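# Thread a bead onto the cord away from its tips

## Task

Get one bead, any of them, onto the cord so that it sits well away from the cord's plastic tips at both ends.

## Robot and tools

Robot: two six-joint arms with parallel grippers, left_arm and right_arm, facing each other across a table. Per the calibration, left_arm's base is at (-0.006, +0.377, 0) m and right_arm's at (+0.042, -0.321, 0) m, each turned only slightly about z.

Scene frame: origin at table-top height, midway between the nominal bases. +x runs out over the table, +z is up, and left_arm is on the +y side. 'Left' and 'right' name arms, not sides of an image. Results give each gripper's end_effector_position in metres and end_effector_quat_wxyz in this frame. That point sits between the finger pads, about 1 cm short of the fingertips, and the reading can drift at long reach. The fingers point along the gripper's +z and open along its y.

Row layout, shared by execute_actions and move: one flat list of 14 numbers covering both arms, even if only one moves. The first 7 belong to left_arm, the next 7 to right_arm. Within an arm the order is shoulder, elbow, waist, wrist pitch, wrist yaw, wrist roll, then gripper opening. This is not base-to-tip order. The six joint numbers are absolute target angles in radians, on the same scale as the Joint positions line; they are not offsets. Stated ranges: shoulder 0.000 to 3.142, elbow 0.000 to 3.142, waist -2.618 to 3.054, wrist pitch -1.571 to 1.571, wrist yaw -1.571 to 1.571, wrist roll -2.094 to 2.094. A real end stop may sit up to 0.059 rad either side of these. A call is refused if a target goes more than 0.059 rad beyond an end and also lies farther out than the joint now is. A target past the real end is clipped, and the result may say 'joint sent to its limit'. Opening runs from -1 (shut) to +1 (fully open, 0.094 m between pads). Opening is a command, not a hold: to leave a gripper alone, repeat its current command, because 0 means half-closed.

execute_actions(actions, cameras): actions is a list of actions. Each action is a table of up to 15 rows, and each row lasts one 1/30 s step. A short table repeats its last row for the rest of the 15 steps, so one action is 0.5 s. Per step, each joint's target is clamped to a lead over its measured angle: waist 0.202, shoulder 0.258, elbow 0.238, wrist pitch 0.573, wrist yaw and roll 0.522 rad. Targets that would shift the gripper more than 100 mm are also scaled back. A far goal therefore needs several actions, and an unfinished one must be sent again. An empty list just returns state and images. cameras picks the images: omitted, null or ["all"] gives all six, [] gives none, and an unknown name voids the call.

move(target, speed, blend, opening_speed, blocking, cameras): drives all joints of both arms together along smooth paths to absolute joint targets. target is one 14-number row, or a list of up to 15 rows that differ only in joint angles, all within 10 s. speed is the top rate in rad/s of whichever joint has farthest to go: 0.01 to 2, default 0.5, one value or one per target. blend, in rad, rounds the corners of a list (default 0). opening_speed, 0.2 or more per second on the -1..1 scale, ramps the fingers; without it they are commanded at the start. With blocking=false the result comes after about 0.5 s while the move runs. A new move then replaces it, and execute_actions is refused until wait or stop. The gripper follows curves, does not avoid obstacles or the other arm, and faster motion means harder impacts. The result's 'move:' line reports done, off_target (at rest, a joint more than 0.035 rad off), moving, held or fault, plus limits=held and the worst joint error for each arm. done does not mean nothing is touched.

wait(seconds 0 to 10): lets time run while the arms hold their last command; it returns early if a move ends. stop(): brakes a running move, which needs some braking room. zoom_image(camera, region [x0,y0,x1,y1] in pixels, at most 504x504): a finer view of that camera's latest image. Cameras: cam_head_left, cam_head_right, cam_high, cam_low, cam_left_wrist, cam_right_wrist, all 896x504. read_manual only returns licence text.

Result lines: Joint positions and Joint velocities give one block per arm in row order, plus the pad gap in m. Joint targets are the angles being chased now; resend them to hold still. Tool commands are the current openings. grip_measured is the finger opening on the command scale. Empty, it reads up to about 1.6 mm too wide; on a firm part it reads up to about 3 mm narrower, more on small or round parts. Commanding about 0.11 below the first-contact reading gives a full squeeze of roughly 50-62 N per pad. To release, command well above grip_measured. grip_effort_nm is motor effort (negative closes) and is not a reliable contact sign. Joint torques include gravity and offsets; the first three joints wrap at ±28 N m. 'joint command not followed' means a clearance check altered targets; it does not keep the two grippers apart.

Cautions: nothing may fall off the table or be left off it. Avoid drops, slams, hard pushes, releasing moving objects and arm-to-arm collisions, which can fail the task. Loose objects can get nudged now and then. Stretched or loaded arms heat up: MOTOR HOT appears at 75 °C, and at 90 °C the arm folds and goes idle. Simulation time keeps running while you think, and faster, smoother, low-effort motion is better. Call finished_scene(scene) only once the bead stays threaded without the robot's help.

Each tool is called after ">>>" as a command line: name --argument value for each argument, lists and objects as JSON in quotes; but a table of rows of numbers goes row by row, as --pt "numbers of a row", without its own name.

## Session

>>> execute_actions --actions '[]'

Scene clock: 0.00 s.
left_arm: end_effector_position=(+0.3959, +0.4124, +0.1102) grip_measured=+1.000 grip_effort_nm=n/a end_effector_quat_wxyz=(+0.589, -0.045, +0.805, +0.054) | right_arm: end_effector_position=(+0.4525, -0.3238, +0.1308) grip_measured=+1.000 grip_effort_nm=n/a end_effector_quat_wxyz=(+0.636, +0.006, +0.771, -0.032)
Joint names: [shoulder, elbow, waist, wrist pitch, wrist yaw, wrist roll]
Joint positions: left_arm=[1.534 0.395 -0.018 0.833 -0.104 0.002 0.094] | right_arm=[1.572 0.383 0.002 0.999 0.086 -0.027 0.094]
Joint velocities: left_arm=[0.002 -0.012 0.002 -0.022 0.037 -0.051 0] | right_arm=[-0.027 -0.002 -0.012 -0.051 -0.081 0.051 0]
Joint torques (N m): no reading
Heat: left arm: 25 °C; right arm: 25 °C.
Joint targets: left_arm=[1.524 0.405 -0.018 0.843 -0.105 0.001] | right_arm=[1.562 0.392 0.002 1.009 0.087 -0.027]
Tool commands: left_gripper/opening=+1.0 right_gripper/opening=+1.0
camera_calibration:
cam_left_wrist: T_world_to_cam=[[0.0942731, -0.983278, -0.155814, 0.389762], [-0.871723, -0.00593639, -0.489963, 0.427505], [0.480845, 0.182017, -0.857705, -0.0577713], [0, 0, 0, 1]] pos_world=[0.363701, 0.396297, 0.220641]
cam_right_wrist: T_world_to_cam=[[-0.0691232, -0.996001, -0.0566057, -0.281874], [-0.798666, 0.0892504, -0.59512, 0.493301], [0.597792, 0.00407242, -0.801641, -0.0484139], [0, 0, 0, 1]] pos_world=[0.40344, -0.324577, 0.238807]

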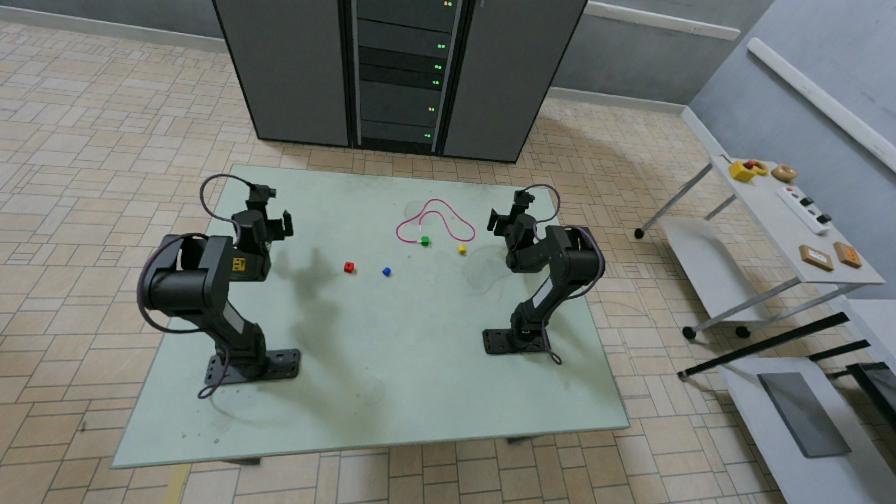

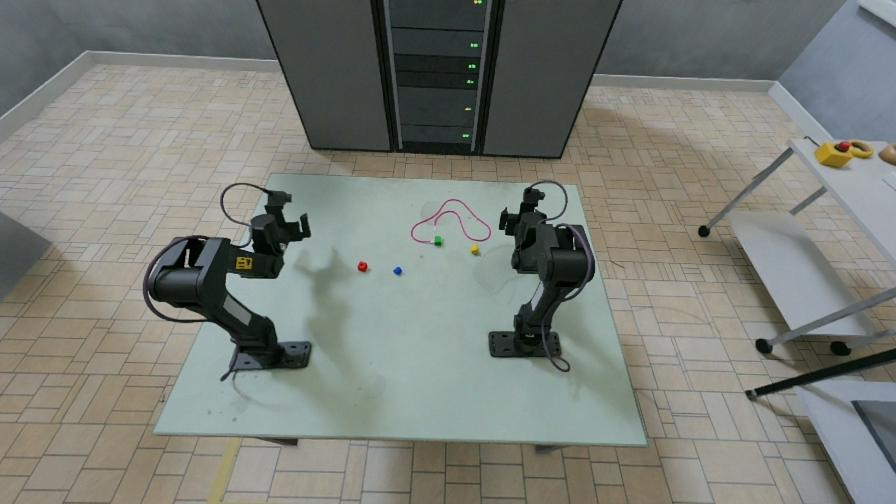

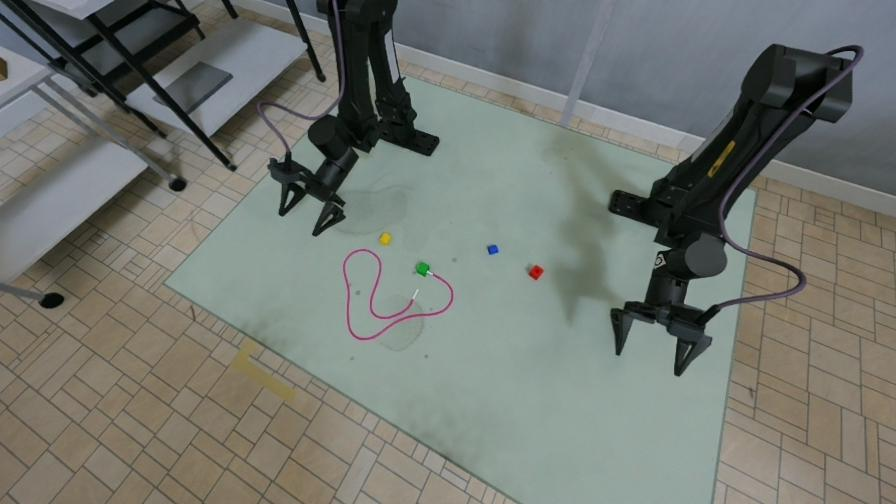

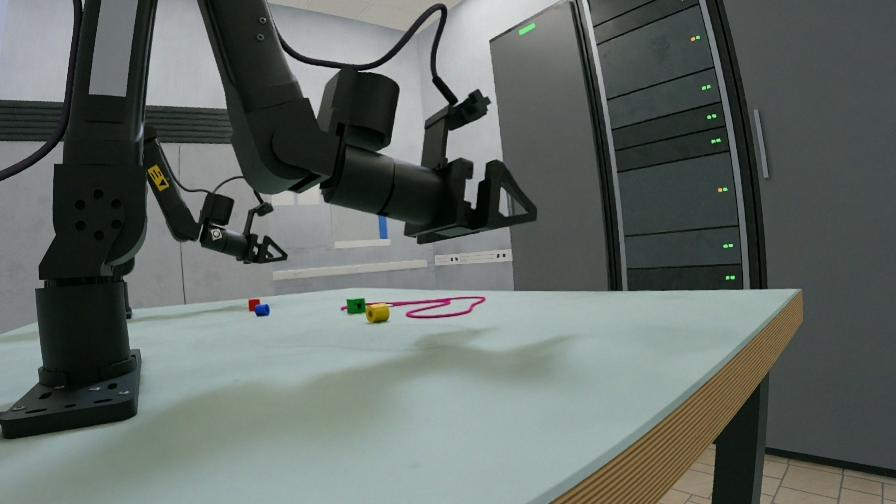

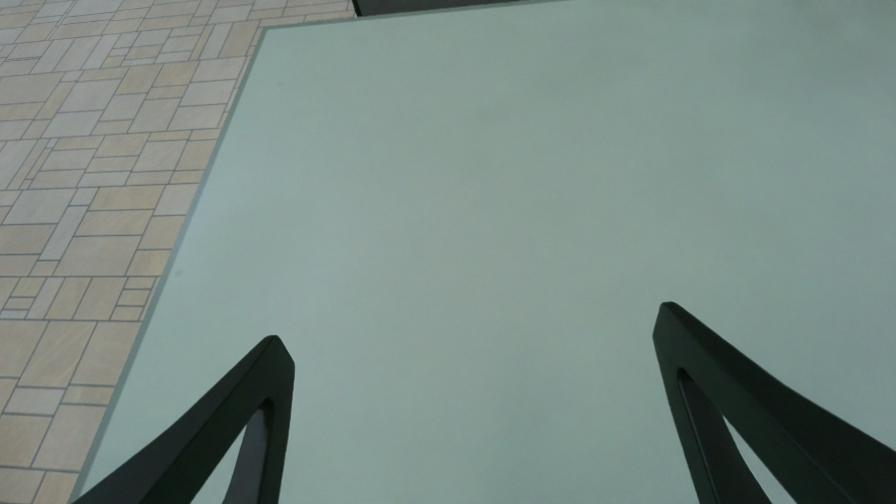

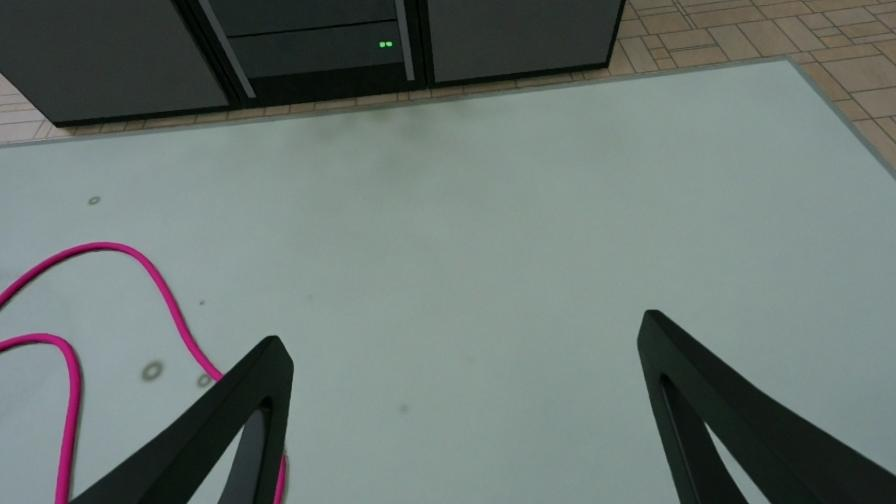

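>>> zoom_image --camera "cam_high" --region '[330, 210, 570, 350]'

>>> zoom_image --camera "cam_low" --region '[230, 250, 500, 360]'

>>> zoom_image --camera "cam_head_right" --region '[340, 180, 520, 290]'

Scaled by 2.100 from the camera's 896x504 image, which has a finer 1280x720 frame.

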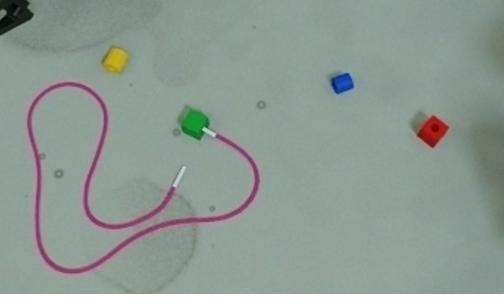

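Scaled by 1.867 from the camera's 896x504 image, which has a finer 1280x720 frame.

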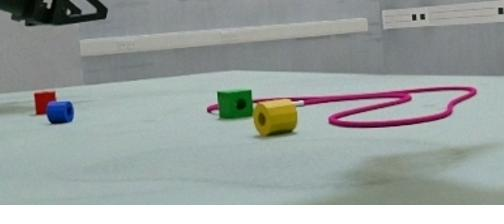

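Scaled by 2.800 from the camera's 896x504 image, which has a finer 1280x720 frame.

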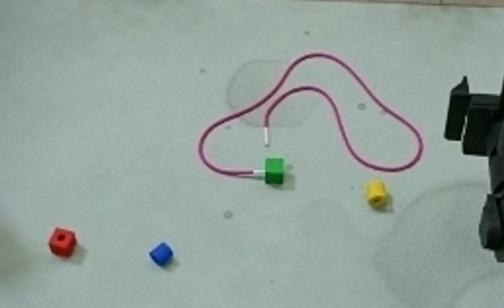

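>>> move --target '[0.898,0.517,-0.692,-0.219,0,0,1,1.932,1.648,0.493,-0.615,0,0,1]' --speed 0.6 --cameras '["cam_left_wrist","cam_right_wrist"]'

Scene clock: 64.57 s.
left_arm: end_effector_position=(+0.2413, +0.2003, +0.1293) grip_measured=+1.000 grip_effort_nm=0.002 end_effector_quat_wxyz=(+0.423, +0.276, +0.853, -0.134) | right_arm: end_effector_position=(+0.4863, -0.0677, +0.1524) grip_measured=+1.000 grip_effort_nm=-0.022 end_effector_quat_wxyz=(+0.312, -0.244, +0.915, +0.079)
Joint names: [shoulder, elbow, waist, wrist pitch, wrist yaw, wrist roll]
Joint positions: left_arm=[0.916 0.485 -0.684 -0.22 -0.006 0.002 0.094] | right_arm=[1.916 1.606 0.491 -0.607 0.006 -0.005 0.094]
Joint velocities: left_arm=[0.017 0.002 0.002 -0.022 0.007 0.007 0] | right_arm=[-0.012 -0.017 0.022 -0.007 -0.066 0.007 0]
Joint torques (N m): left_arm=[-2.74 8.98 -0.61 1.4 0.06 -0.03] | right_arm=[-8.99 10.17 0.16 1.07 -0.07 0.07]
Heat: left arm: 28 °C; right arm: 28 °C.
Joint targets: left_arm=[0.898 0.517 -0.692 -0.219 0.000 0.000] | right_arm=[1.932 1.648 0.493 -0.615 0.000 0.000]
move: off_target (right_arm); right_arm: the elbow is farthest, 0.042 rad from its target
camera_calibration:
cam_left_wrist: T_world_to_cam=[[-0.644223, -0.757322, -0.106961, 0.325344], [-0.73859, 0.652323, -0.170175, 0.0954791], [0.19865, -0.03063, -0.979592, 0.198024], [0, 0, 0, 1]] pos_world=[0.240777, 0.190173, 0.24503]
cam_right_wrist: T_world_to_cam=[[0.424284, -0.903942, -0.0535904, -0.257431], [-0.899534, -0.427535, 0.0897347, 0.420019], [-0.104027, 0.0101333, -0.994523, 0.318785], [0, 0, 0, 1]] pos_world=[0.520208, -0.05636, 0.265553]
Images, in order (width x height): cam_left_wrist 896x504, cam_right_wrist 896x504.

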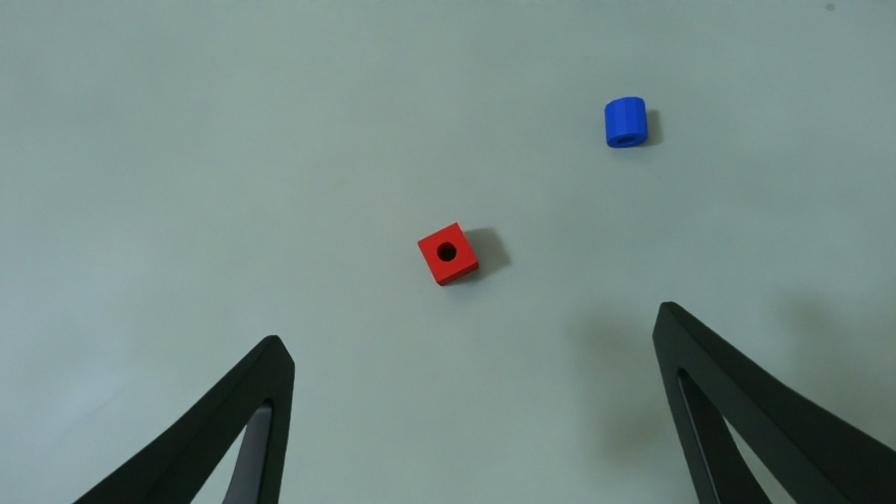

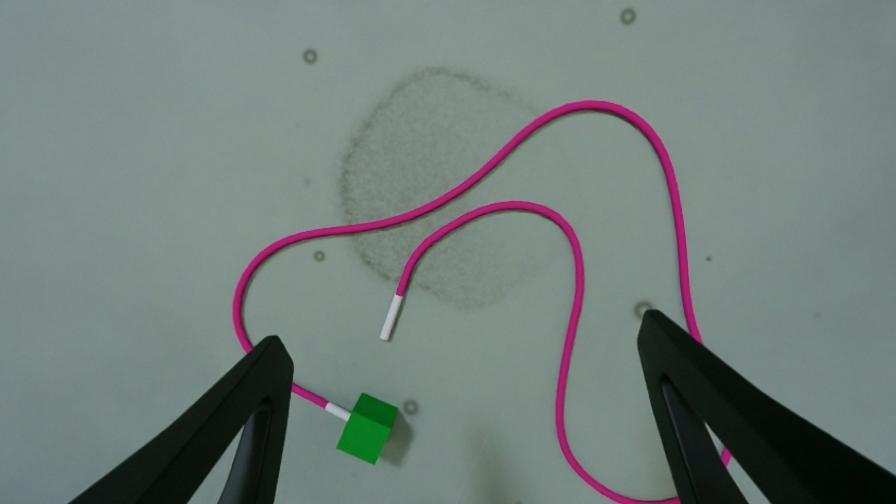

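>>> move --target '[1.487,0.250,-0.879,0.787,-0.47,-0.215,0.3,2.41,2.19,0.515,-1.064,0,0.89,0.0]' --speed 0.5 --cameras '["cam_left_wrist","cam_right_wrist"]'

Scene clock: 116.87 s.
left_arm: end_effector_position=(+0.2862, +0.1840, +0.0699) grip_measured=+0.302 grip_effort_nm=-0.090 end_effector_quat_wxyz=(+0.543, +0.132, +0.825, -0.084) | right_arm: end_effector_position=(+0.4997, -0.0496, +0.0579) grip_measured=+0.003 grip_effort_nm=-0.168 end_effector_quat_wxyz=(+0.104, +0.173, +0.975, +0.089)
Joint names: [shoulder, elbow, waist, wrist pitch, wrist yaw, wrist roll]
Joint positions: left_arm=[1.478 0.253 -0.871 0.768 -0.459 -0.208 0.061] | right_arm=[2.391 2.145 0.506 -1.049 0.001 0.886 0.047]
Joint velocities: left_arm=[0.002 -0.017 -0.017 0.037 -0.051 -0.007 0] | right_arm=[0.012 0.002 -0.002 -0.051 -0.007 -0.081 -0.002]
Joint torques (N m): left_arm=[-3.11 4.18 -0.7 1.61 -0.2 -0.08] | right_arm=[-11.99 9.91 0.77 0.39 -0.01 0.04]
Heat: left arm: 29 °C; right arm: 29 °C.
Joint targets: left_arm=[1.487 0.250 -0.879 0.787 -0.470 -0.215] | right_arm=[2.410 2.190 0.515 -1.064 0.000 0.890]
move: off_target (right_arm); right_arm: the elbow is farthest, 0.045 rad from its target
camera_calibration:
cam_left_wrist: T_world_to_cam=[[-0.355955, -0.926361, -0.12309, 0.28532], [-0.835099, 0.374436, -0.402998, 0.224199], [0.419411, -0.0406568, -0.906885, 0.0639748], [0, 0, 0, 1]] pos_world=[0.261958, 0.182962, 0.18349]
cam_right_wrist: T_world_to_cam=[[-0.410558, -0.883346, -0.226144, 0.176324], [-0.80746, 0.236986, 0.540227, 0.409091], [-0.423615, 0.404397, -0.810564, 0.394535], [0, 0, 0, 1]] pos_world=[0.569847, -0.100742, 0.138668]
Images, in order (width x height): cam_left_wrist 896x504, cam_right_wrist 896x504.

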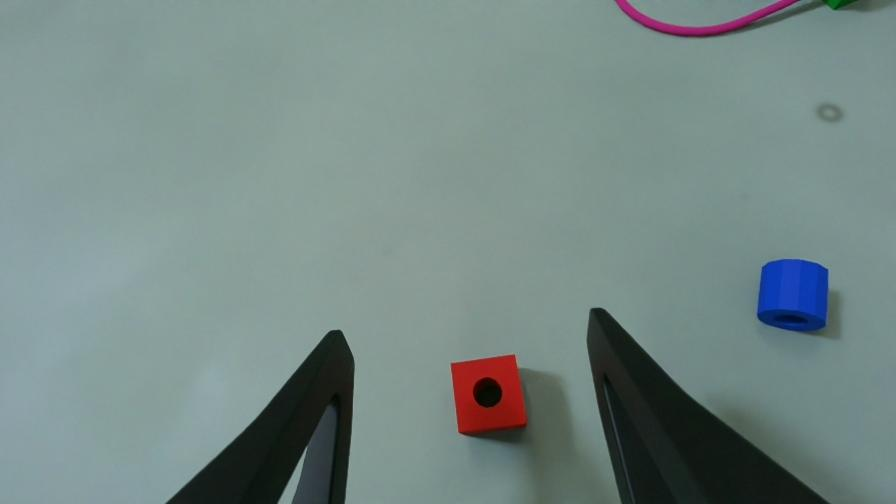

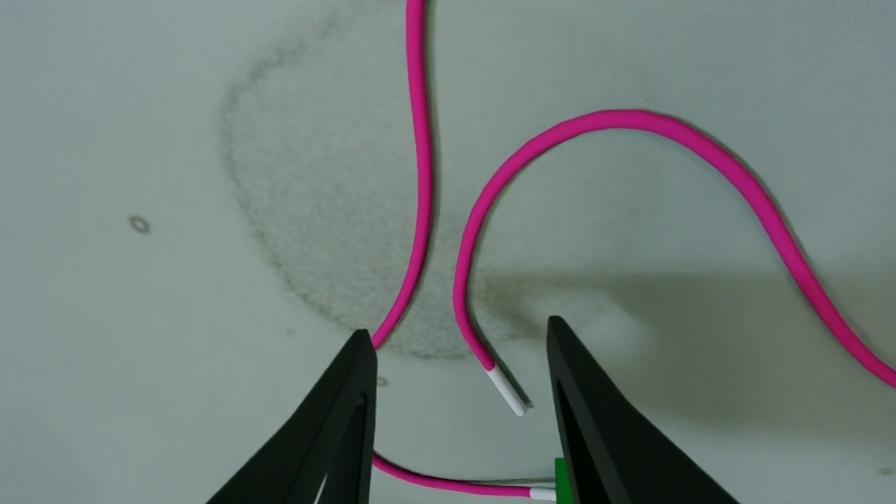

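>>> move --target '[1.922,0.210,-0.879,1.265,-0.47,-0.215,0.3,2.415,2.057,0.520,-0.970,0,0.89,-0.4]' --speed 0.2 --cameras '["cam_left_wrist","cam_right_wrist"]'

Scene clock: 148.13 s.
left_arm: end_effector_position=(+0.2883, +0.1820, +0.0180) grip_measured=+0.302 grip_effort_nm=-0.085 end_effector_quat_wxyz=(+0.547, +0.130, +0.823, -0.086) | right_arm: end_effector_position=(+0.4960, -0.0503, +0.0394) grip_measured=-0.397 grip_effort_nm=-0.168 end_effector_quat_wxyz=(+0.100, +0.173, +0.976, +0.086)
Joint names: [shoulder, elbow, waist, wrist pitch, wrist yaw, wrist roll]
Joint positions: left_arm=[1.907 0.215 -0.871 1.246 -0.46 -0.209 0.061] | right_arm=[2.391 2.075 0.509 -0.991 0 0.887 0.028]
Joint velocities: left_arm=[-0.012 -0.002 -0.017 0.022 0.051 0.022 0.001] | right_arm=[0.022 0.002 0.002 0.022 -0.051 -0.037 0]
Joint torques (N m): left_arm=[-4.26 1.84 -0.68 1.6 -0.19 -0.07] | right_arm=[-11.48 5.01 0.95 0.71 -0.02 0.03]
Heat: left arm: 30 °C; right arm: 31 °C.
Joint targets: left_arm=[1.922 0.210 -0.879 1.265 -0.470 -0.215] | right_arm=[2.415 2.057 0.520 -0.970 0.000 0.890]
move: done
camera_calibration:
cam_left_wrist: T_world_to_cam=[[-0.354007, -0.927651, -0.118922, 0.277482], [-0.83266, 0.37052, -0.411573, 0.205877], [0.425859, -0.0466783, -0.903585, 0.0151079], [0, 0, 0, 1]] pos_world=[0.263222, 0.18183, 0.131383]
cam_right_wrist: T_world_to_cam=[[-0.411342, -0.885211, -0.217253, 0.170009], [-0.802344, 0.238559, 0.547115, 0.413537], [-0.432484, 0.399362, -0.808373, 0.382373], [0, 0, 0, 1]] pos_world=[0.567101, -0.100865, 0.119783]
Images, in order (width x height): cam_left_wrist 896x504, cam_right_wrist 896x504.

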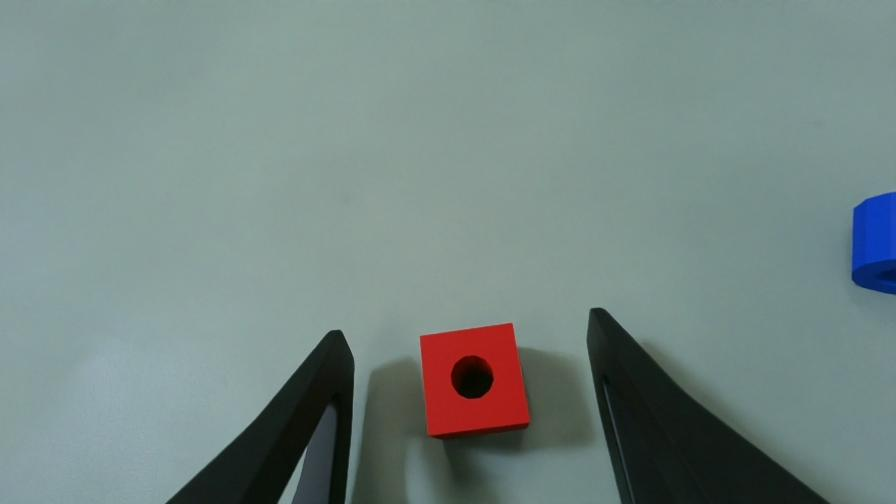

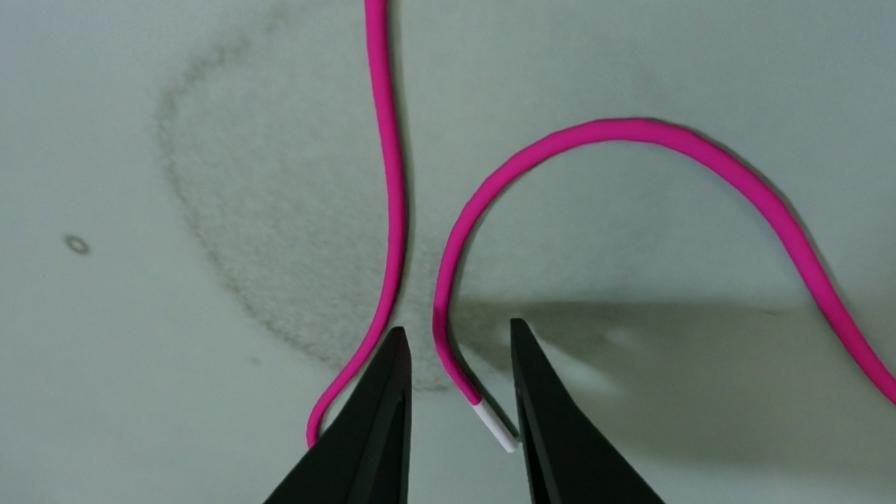

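>>> move --target '[1.922,0.210,-0.879,1.265,-0.47,-0.215,-0.68,2.455,2.140,0.479,-0.955,0,1.28,-0.55]' --speed 0.2 --opening_speed 0.4 --cameras '["cam_left_wrist","cam_right_wrist"]'

Scene clock: 174.40 s.
left_arm: end_effector_position=(+0.2884, +0.1819, +0.0183) grip_measured=-0.556 grip_effort_nm=-1.023 end_effector_quat_wxyz=(+0.547, +0.129, +0.822, -0.086) | right_arm: end_effector_position=(+0.5086, -0.0548, +0.0325) grip_measured=-0.547 grip_effort_nm=-0.168 end_effector_quat_wxyz=(+0.084, +0.368, +0.920, +0.108)
Joint names: [shoulder, elbow, waist, wrist pitch, wrist yaw, wrist roll]
Joint positions: left_arm=[1.907 0.215 -0.871 1.248 -0.46 -0.209 0.021] | right_arm=[2.425 2.104 0.488 -0.975 -0.004 1.276 0.021]
Joint velocities: left_arm=[0.007 -0.002 -0.007 -0.037 -0.037 0.037 0] | right_arm=[-0.002 -0.007 0.007 -0.007 0.022 0.007 0]
Joint torques (N m): left_arm=[-4.29 1.87 -0.69 1.61 -0.2 -0.07] | right_arm=[-11.26 9.21 -0.79 0.72 0.02 0.05]
Heat: left arm: 30 °C; right arm: 32 °C.
Joint targets: left_arm=[1.922 0.210 -0.879 1.265 -0.470 -0.215] | right_arm=[2.455 2.140 0.479 -0.955 0.000 1.280]
move: off_target (right_arm); right_arm: the elbow is farthest, 0.036 rad from its target
camera_calibration:
cam_left_wrist: T_world_to_cam=[[-0.353759, -0.927874, -0.117915, 0.277404], [-0.832327, 0.369801, -0.41289, 0.206193], [0.426715, -0.0479201, -0.903116, 0.0153151], [0, 0, 0, 1]] pos_world=[0.263219, 0.18188, 0.131676]
cam_right_wrist: T_world_to_cam=[[-0.726709, -0.632874, -0.267141, 0.345507], [-0.634106, 0.468444, 0.615198, 0.353361], [-0.264202, 0.616467, -0.741732, 0.308134], [0, 0, 0, 1]] pos_world=[0.556561, -0.136822, 0.103465]
Images, in order (width x height): cam_left_wrist 896x504, cam_right_wrist 896x504.

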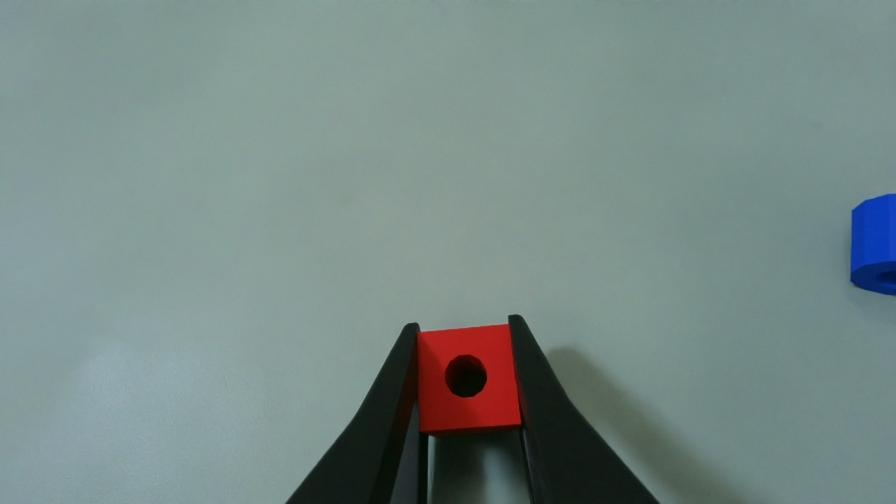

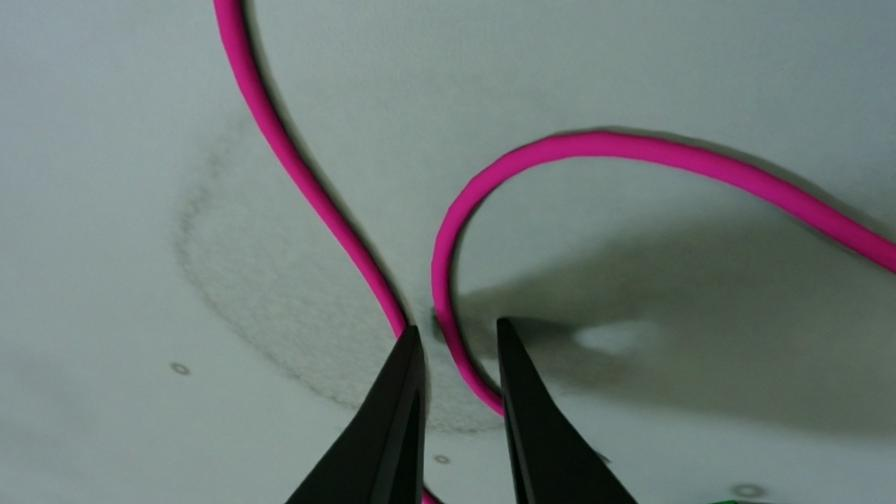

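>>> move --target '[1.922,0.210,-0.879,1.265,-0.47,-0.215,-0.68,2.455,2.150,0.465,-0.945,0,1.28,-0.55]' --speed 0.1 --cameras '[]'

>>> move --target '[1.922,0.210,-0.879,1.265,-0.47,-0.215,-0.68,2.473,2.144,0.465,-0.945,0,1.28,-0.55]' --speed 0.06 --cameras '["cam_right_wrist"]'

Scene clock: 189.00 s.
left_arm: end_effector_position=(+0.2884, +0.1819, +0.0183) grip_measured=-0.557 grip_effort_nm=-1.033 end_effector_quat_wxyz=(+0.547, +0.129, +0.822, -0.086) | right_arm: end_effector_position=(+0.5164, -0.0594, +0.0332) grip_measured=-0.547 grip_effort_nm=-0.173 end_effector_quat_wxyz=(+0.089, +0.374, +0.916, +0.114)
Joint names: [shoulder, elbow, waist, wrist pitch, wrist yaw, wrist roll]
Joint positions: left_arm=[1.907 0.215 -0.871 1.248 -0.46 -0.209 0.021] | right_arm=[2.429 2.11 0.473 -0.961 -0.005 1.277 0.021]
Joint velocities: left_arm=[0.012 -0.012 -0.002 -0.095 -0.022 -0.037 -0.001] | right_arm=[-0.012 0.027 -0.012 -0.022 0.095 0.037 0]
Joint torques (N m): left_arm=[-4.27 1.84 -0.69 1.6 -0.2 -0.07] | right_arm=[-11.7 9.4 -0.61 0.72 0.03 0.04]
Heat: left arm: 30 °C; right arm: 32 °C.
Joint targets: left_arm=[1.922 0.210 -0.879 1.265 -0.470 -0.215] | right_arm=[2.455 2.150 0.465 -0.945 0.000 1.280]
move: off_target (right_arm); right_arm: the elbow is farthest, 0.040 rad from its target
No camera images: "cameras" was empty.

Scene clock: 189.70 s.
left_arm: end_effector_position=(+0.2884, +0.1819, +0.0183) grip_measured=-0.557 grip_effort_nm=-1.028 end_effector_quat_wxyz=(+0.547, +0.129, +0.822, -0.086) | right_arm: end_effector_position=(+0.5165, -0.0598, +0.0324) grip_measured=-0.547 grip_effort_nm=-0.173 end_effector_quat_wxyz=(+0.089, +0.375, +0.916, +0.113)
Joint names: [shoulder, elbow, waist, wrist pitch, wrist yaw, wrist roll]
Joint positions: left_arm=[1.907 0.215 -0.871 1.248 -0.46 -0.209 0.021] | right_arm=[2.431 2.11 0.473 -0.961 -0.005 1.277 0.021]
Joint velocities: left_arm=[-0.012 -0.002 -0.012 0.022 0.007 -0.022 -0.001] | right_arm=[-0.012 -0.002 -0.012 -0.037 -0.007 0.007 0]
Joint torques (N m): left_arm=[-4.27 1.84 -0.69 1.6 -0.2 -0.08] | right_arm=[-10.51 8.98 -0.68 0.72 0.03 0.05]
Heat: left arm: 30 °C; right arm: 32 °C.
Joint targets: left_arm=[1.922 0.210 -0.879 1.265 -0.470 -0.215] | right_arm=[2.473 2.144 0.465 -0.945 0.000 1.280]
move: off_target (right_arm); right_arm: the shoulder is farthest, 0.042 rad from its target
camera_calibration:
cam_right_wrist: T_world_to_cam=[[-0.733556, -0.618958, -0.280691, 0.352869], [-0.633716, 0.47371, 0.611558, 0.360997], [-0.245562, 0.62649, -0.739736, 0.304194], [0, 0, 0, 1]] pos_world=[0.562317, -0.143171, 0.1033]
Images, in order (width x height): cam_right_wrist 896x504.

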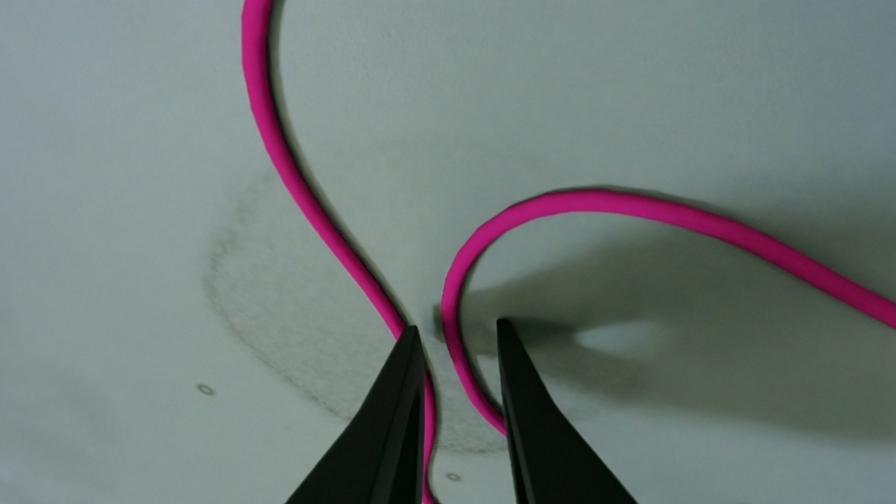

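>>> move --target '[1.922,0.210,-0.879,1.265,-0.47,-0.215,-0.68,2.482,2.144,0.455,-0.925,0,1.28,-0.55]' --speed 0.06 --cameras '["cam_right_wrist"]'

Scene clock: 197.17 s.
left_arm: end_effector_position=(+0.2884, +0.1819, +0.0183) grip_measured=-0.557 grip_effort_nm=-1.023 end_effector_quat_wxyz=(+0.547, +0.129, +0.822, -0.086) | right_arm: end_effector_position=(+0.5212, -0.0611, +0.0326) grip_measured=-0.547 grip_effort_nm=-0.173 end_effector_quat_wxyz=(+0.093, +0.377, +0.914, +0.117)
Joint names: [shoulder, elbow, waist, wrist pitch, wrist yaw, wrist roll]
Joint positions: left_arm=[1.907 0.215 -0.871 1.248 -0.46 -0.209 0.021] | right_arm=[2.436 2.118 0.466 -0.952 -0.005 1.277 0.021]
Joint velocities: left_arm=[0.002 -0.002 -0.007 -0.007 0.037 -0.022 0] | right_arm=[-0.012 -0.002 0.002 0.007 0.007 0.095 0.001]
Joint torques (N m): left_arm=[-4.29 1.84 -0.69 1.6 -0.2 -0.07] | right_arm=[-10.22 8.4 -0.98 0.84 0.02 0.05]
Heat: left arm: 30 °C; right arm: 32 °C.
Joint targets: left_arm=[1.922 0.210 -0.879 1.265 -0.470 -0.215] | right_arm=[2.482 2.144 0.455 -0.925 0.000 1.280]
move: off_target (right_arm); right_arm: the shoulder is farthest, 0.046 rad from its target
camera_calibration:
cam_right_wrist: T_world_to_cam=[[-0.734633, -0.613022, -0.290721, 0.356822], [-0.636547, 0.474481, 0.608009, 0.366075], [-0.234781, 0.631721, -0.738787, 0.300921], [0, 0, 0, 1]] pos_world=[0.565808, -0.145054, 0.103476]
Images, in order (width x height): cam_right_wrist 896x504.

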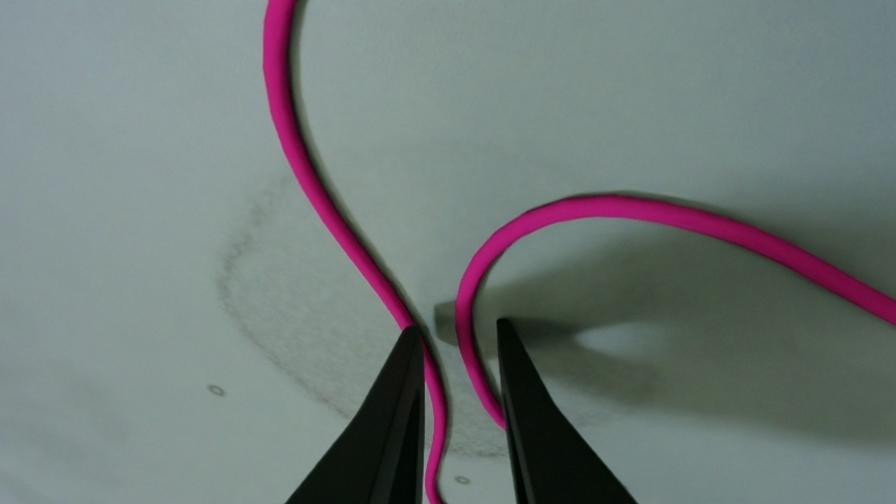

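>>> move --target '[1.922,0.210,-0.879,1.265,-0.47,-0.215,-0.68,2.430,2.150,0.455,-0.945,0,1.28,-0.74]' --speed 0.1 --cameras '["cam_right_wrist"]'

>>> zoom_image --camera "cam_right_wrist" --region '[360, 240, 560, 400]'

Scene clock: 208.23 s.
left_arm: end_effector_position=(+0.2884, +0.1819, +0.0183) grip_measured=-0.557 grip_effort_nm=-1.023 end_effector_quat_wxyz=(+0.547, +0.129, +0.822, -0.086) | right_arm: end_effector_position=(+0.5226, -0.0602, +0.0321) grip_measured=-0.737 grip_effort_nm=-0.168 end_effector_quat_wxyz=(+0.094, +0.377, +0.914, +0.120)
Joint names: [shoulder, elbow, waist, wrist pitch, wrist yaw, wrist roll]
Joint positions: left_arm=[1.907 0.215 -0.871 1.248 -0.46 -0.209 0.021] | right_arm=[2.438 2.118 0.466 -0.945 -0.006 1.278 0.012]
Joint velocities: left_arm=[0.012 0.012 -0.017 0.007 0.007 -0.037 0] | right_arm=[-0.017 0.007 -0.017 0.066 -0.095 -0.022 0]
Joint torques (N m): left_arm=[-4.26 1.81 -0.69 1.6 -0.2 -0.07] | right_arm=[-14.31 8.84 -0.98 0.58 0.04 0.03]
Heat: left arm: 30 °C; right arm: 32 °C.
Joint targets: left_arm=[1.922 0.210 -0.879 1.265 -0.470 -0.215] | right_arm=[2.430 2.150 0.455 -0.945 0.000 1.280]
move: done
camera_calibration:
cam_right_wrist: T_world_to_cam=[[-0.733375, -0.611919, -0.29617, 0.357835], [-0.63935, 0.472739, 0.606424, 0.368256], [-0.231071, 0.634092, -0.737925, 0.298574], [0, 0, 0, 1]] pos_world=[0.566863, -0.144447, 0.102986]
Images, in order (width x height): cam_right_wrist 896x504.

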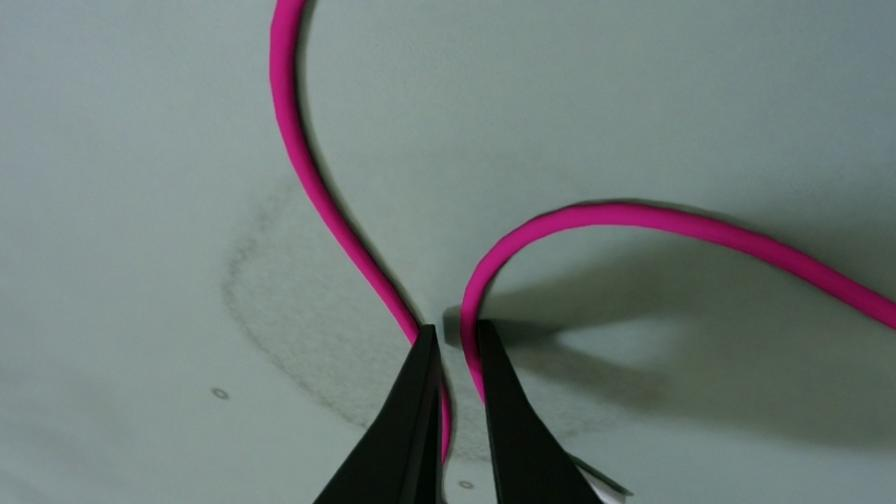

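Scaled by 2.520 from the camera's 896x504 image, which has a finer 1280x720 frame.

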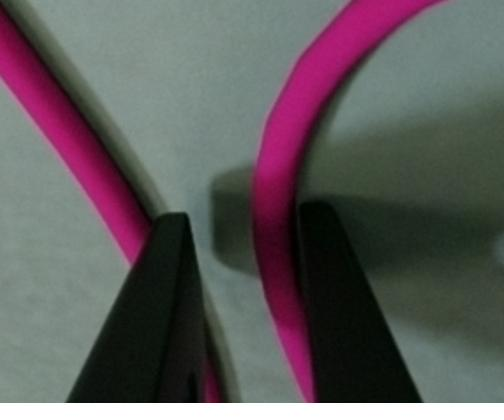

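>>> move --target '[1.922,0.210,-0.879,1.265,-0.47,-0.215,-0.68,2.535,2.292,0.437,-1.030,0,1.38,-0.65]' --speed 0.1 --cameras '["cam_right_wrist"]'

>>> zoom_image --camera "cam_right_wrist" --region '[360, 200, 560, 400]'

Scene clock: 223.47 s.
left_arm: end_effector_position=(+0.2884, +0.1819, +0.0183) grip_measured=-0.557 grip_effort_nm=-1.028 end_effector_quat_wxyz=(+0.547, +0.129, +0.822, -0.086) | right_arm: end_effector_position=(+0.5389, -0.0643, +0.0333) grip_measured=-0.653 grip_effort_nm=0.125 end_effector_quat_wxyz=(+0.089, +0.431, +0.889, +0.124)
Joint names: [shoulder, elbow, waist, wrist pitch, wrist yaw, wrist roll]
Joint positions: left_arm=[1.907 0.215 -0.871 1.248 -0.46 -0.209 0.021] | right_arm=[2.509 2.252 0.446 -1.007 -0.007 1.376 0.016]
Joint velocities: left_arm=[0.017 0.007 -0.002 -0.037 -0.037 -0.081 0] | right_arm=[0.012 -0.002 -0.007 -0.037 0.007 0.007 0.002]
Joint torques (N m): left_arm=[-4.26 1.84 -0.68 1.6 -0.2 -0.07] | right_arm=[-12.19 9.51 -0.81 0.37 0.04 0.05]
Heat: left arm: 30 °C; right arm: 32 °C.
Joint targets: left_arm=[1.922 0.210 -0.879 1.265 -0.470 -0.215] | right_arm=[2.535 2.292 0.437 -1.030 0.000 1.380]
move: off_target (right_arm); right_arm: the elbow is farthest, 0.040 rad from its target
camera_calibration:
cam_right_wrist: T_world_to_cam=[[-0.802327, -0.515792, -0.300383, 0.411104], [-0.573122, 0.525137, 0.629096, 0.346764], [-0.166741, 0.676897, -0.716943, 0.27315], [0, 0, 0, 1]] pos_world=[0.574123, -0.154949, 0.101174]
Images, in order (width x height): cam_right_wrist 896x504.

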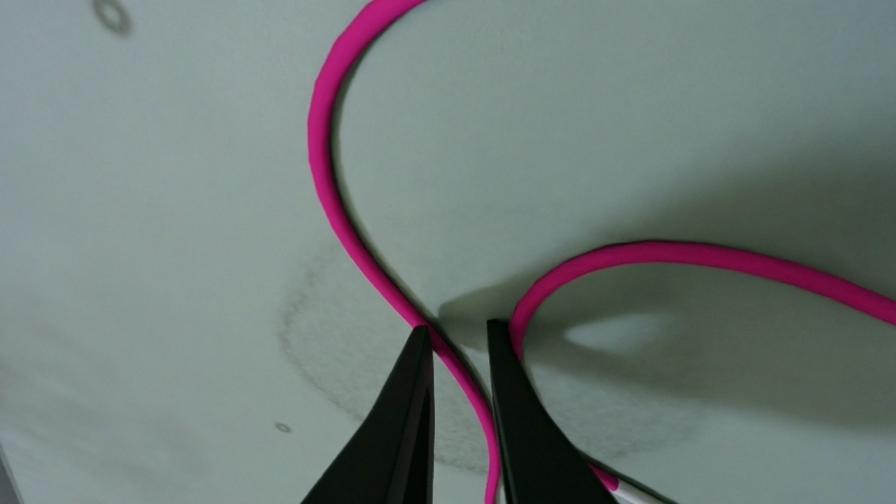

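Scaled by 2.520 from the camera's 896x504 image, which has a finer 1280x720 frame.

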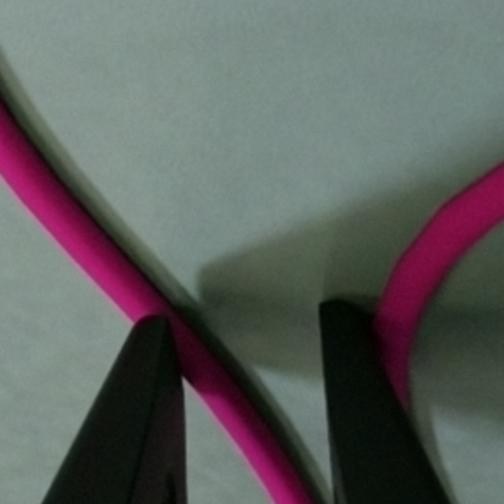

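>>> move --target '[1.922,0.210,-0.879,1.265,-0.47,-0.215,-0.68,2.440,2.242,0.432,-1.080,0,1.38,-0.5]' --speed 0.15 --cameras '["cam_right_wrist"]'

Scene clock: 238.43 s.
left_arm: end_effector_position=(+0.2884, +0.1819, +0.0183) grip_measured=-0.557 grip_effort_nm=-1.033 end_effector_quat_wxyz=(+0.547, +0.129, +0.822, -0.086) | right_arm: end_effector_position=(+0.5307, -0.0722, +0.0362) grip_measured=-0.503 grip_effort_nm=0.125 end_effector_quat_wxyz=(+0.077, +0.435, +0.890, +0.108)
Joint names: [shoulder, elbow, waist, wrist pitch, wrist yaw, wrist roll]
Joint positions: left_arm=[1.907 0.215 -0.871 1.248 -0.46 -0.209 0.021] | right_arm=[2.499 2.255 0.44 -1.06 -0.007 1.378 0.023]
Joint velocities: left_arm=[-0.007 0.002 -0.012 -0.037 0.022 0.007 -0.001] | right_arm=[-0.007 -0.002 -0.002 -0.037 0.022 -0.022 -0.001]
Joint torques (N m): left_arm=[-4.27 1.84 -0.69 1.6 -0.19 -0.07] | right_arm=[-18.69 5.37 -0.66 0.31 0.07 0.03]
Heat: left arm: 30 °C; right arm: 32 °C.
Joint targets: left_arm=[1.922 0.210 -0.879 1.265 -0.470 -0.215] | right_arm=[2.440 2.242 0.432 -1.080 0.000 1.380]
move: off_target (right_arm); right_arm: the shoulder is farthest, 0.059 rad from its target
camera_calibration:
cam_right_wrist: T_world_to_cam=[[-0.816052, -0.514526, -0.263291, 0.407398], [-0.546905, 0.540052, 0.639717, 0.331155], [-0.18696, 0.666038, -0.722108, 0.289346], [0, 0, 0, 1]] pos_world=[0.567664, -0.16194, 0.104358]
Images, in order (width x height): cam_right_wrist 896x504.

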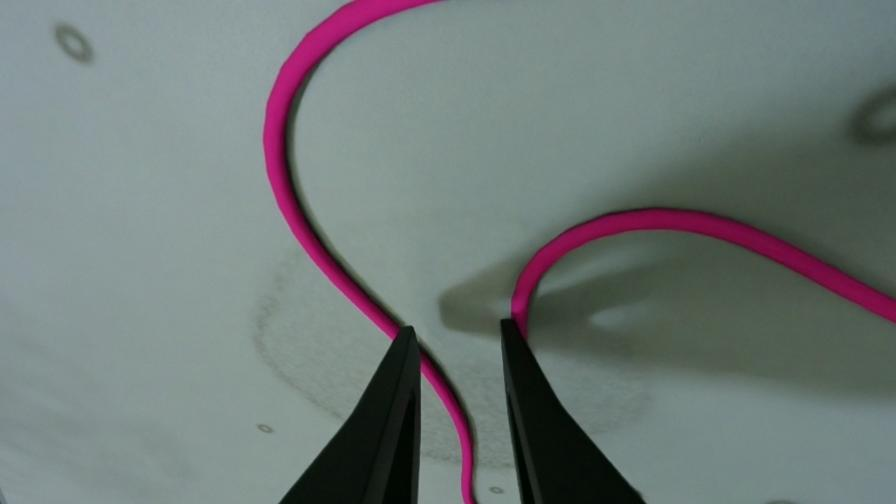

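>>> move --target '[1.922,0.210,-0.879,1.265,-0.47,-0.215,-0.68,2.345,2.110,0.428,-1.012,0,1.38,-0.5]' --speed 0.15 --cameras '["cam_right_wrist"]'

Scene clock: 246.77 s.
left_arm: end_effector_position=(+0.2884, +0.1819, +0.0183) grip_measured=-0.557 grip_effort_nm=-1.033 end_effector_quat_wxyz=(+0.547, +0.129, +0.822, -0.086) | right_arm: end_effector_position=(+0.5166, -0.0793, +0.0490) grip_measured=-0.503 grip_effort_nm=0.120 end_effector_quat_wxyz=(+0.078, +0.435, +0.890, +0.110)
Joint names: [shoulder, elbow, waist, wrist pitch, wrist yaw, wrist roll]
Joint positions: left_arm=[1.907 0.215 -0.871 1.248 -0.46 -0.209 0.021] | right_arm=[2.402 2.129 0.44 -1.028 -0.007 1.378 0.023]
Joint velocities: left_arm=[0.007 -0.007 -0.012 -0.051 0.037 0.066 -0.001] | right_arm=[-0.007 -0.002 -0.012 0.007 -0.007 -0.007 0.001]
Joint torques (N m): left_arm=[-4.26 1.84 -0.69 1.6 -0.2 -0.07] | right_arm=[-17.94 4.88 -1.1 0.7 0.05 0.04]
Heat: left arm: 30 °C; right arm: 35 °C.
Joint targets: left_arm=[1.922 0.210 -0.879 1.265 -0.470 -0.215] | right_arm=[2.345 2.110 0.428 -1.012 0.000 1.380]
move: off_target (right_arm); right_arm: the shoulder is farthest, 0.057 rad from its target
camera_calibration:
cam_right_wrist: T_world_to_cam=[[-0.815331, -0.514162, -0.26622, 0.395418], [-0.548647, 0.539174, 0.638966, 0.319994], [-0.184993, 0.66703, -0.721698, 0.299701], [0, 0, 0, 1]] pos_world=[0.553403, -0.169133, 0.117097]
Images, in order (width x height): cam_right_wrist 896x504.

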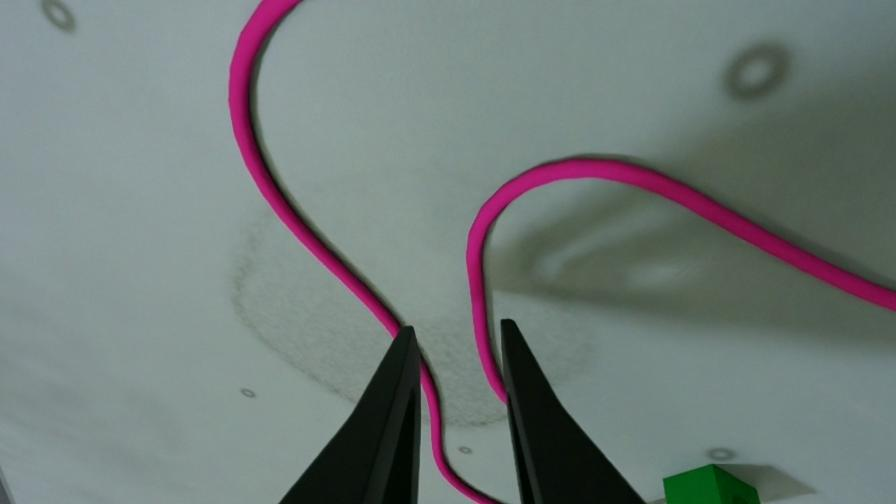

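>>> move --target '[1.922,0.210,-0.879,1.265,-0.47,-0.215,-0.68,2.43,2.028,0.428,-0.908,0,1.38,-0.5]' --speed 0.1 --cameras '["cam_right_wrist"]'

>>> zoom_image --camera "cam_right_wrist" --region '[360, 200, 560, 400]'

Scene clock: 256.93 s.
left_arm: end_effector_position=(+0.2884, +0.1819, +0.0183) grip_measured=-0.557 grip_effort_nm=-1.028 end_effector_quat_wxyz=(+0.547, +0.129, +0.822, -0.086) | right_arm: end_effector_position=(+0.5205, -0.0773, +0.0326) grip_measured=-0.503 grip_effort_nm=0.120 end_effector_quat_wxyz=(+0.085, +0.435, +0.889, +0.119)
Joint names: [shoulder, elbow, waist, wrist pitch, wrist yaw, wrist roll]
Joint positions: left_arm=[1.907 0.215 -0.871 1.248 -0.46 -0.209 0.021] | right_arm=[2.402 2.057 0.44 -0.933 -0.007 1.378 0.023]
Joint velocities: left_arm=[0.007 -0.002 0.002 -0.11 -0.037 0.022 -0.001] | right_arm=[-0.002 -0.012 -0.017 0.022 -0.037 -0.007 0]
Joint torques (N m): left_arm=[-4.26 1.84 -0.7 1.6 -0.2 -0.06] | right_arm=[-11.36 4.12 -1.06 0.83 0.05 0.03]
Heat: left arm: 30 °C; right arm: 40 °C.
Joint targets: left_arm=[1.922 0.210 -0.879 1.265 -0.470 -0.215] | right_arm=[2.430 2.028 0.428 -0.908 0.000 1.380]
move: done
camera_calibration:
cam_right_wrist: T_world_to_cam=[[-0.809568, -0.511256, -0.288474, 0.393143], [-0.561862, 0.532508, 0.633045, 0.338123], [-0.170033, 0.674576, -0.718356, 0.279939], [0, 0, 0, 1]] pos_world=[0.555854, -0.167897, 0.10046]
Images, in order (width x height): cam_right_wrist 896x504.

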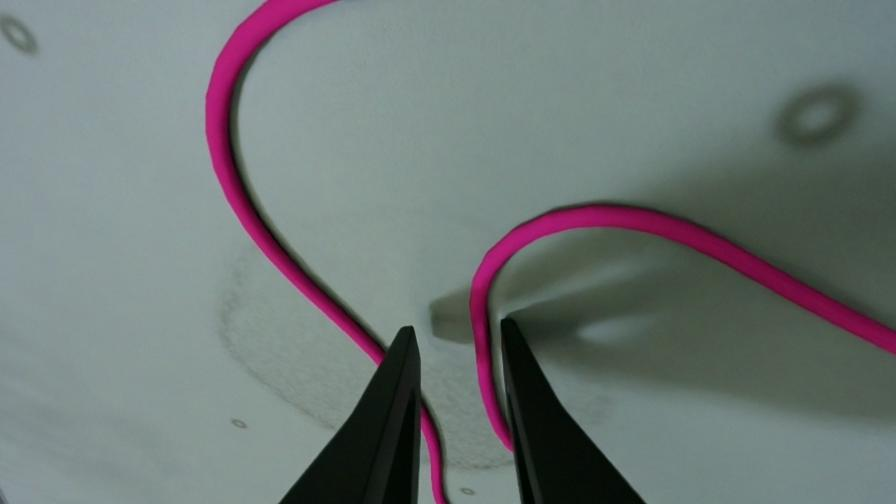

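Scaled by 2.520 from the camera's 896x504 image, which has a finer 1280x720 frame.

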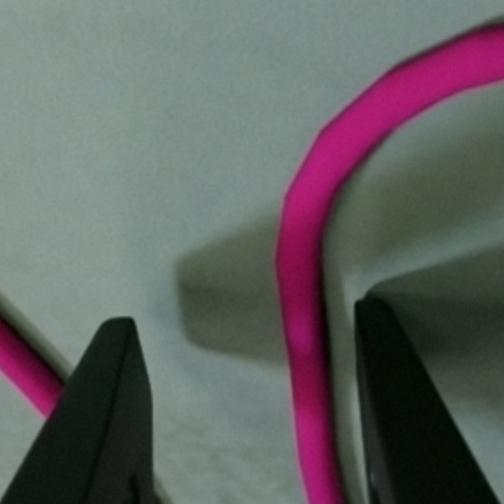

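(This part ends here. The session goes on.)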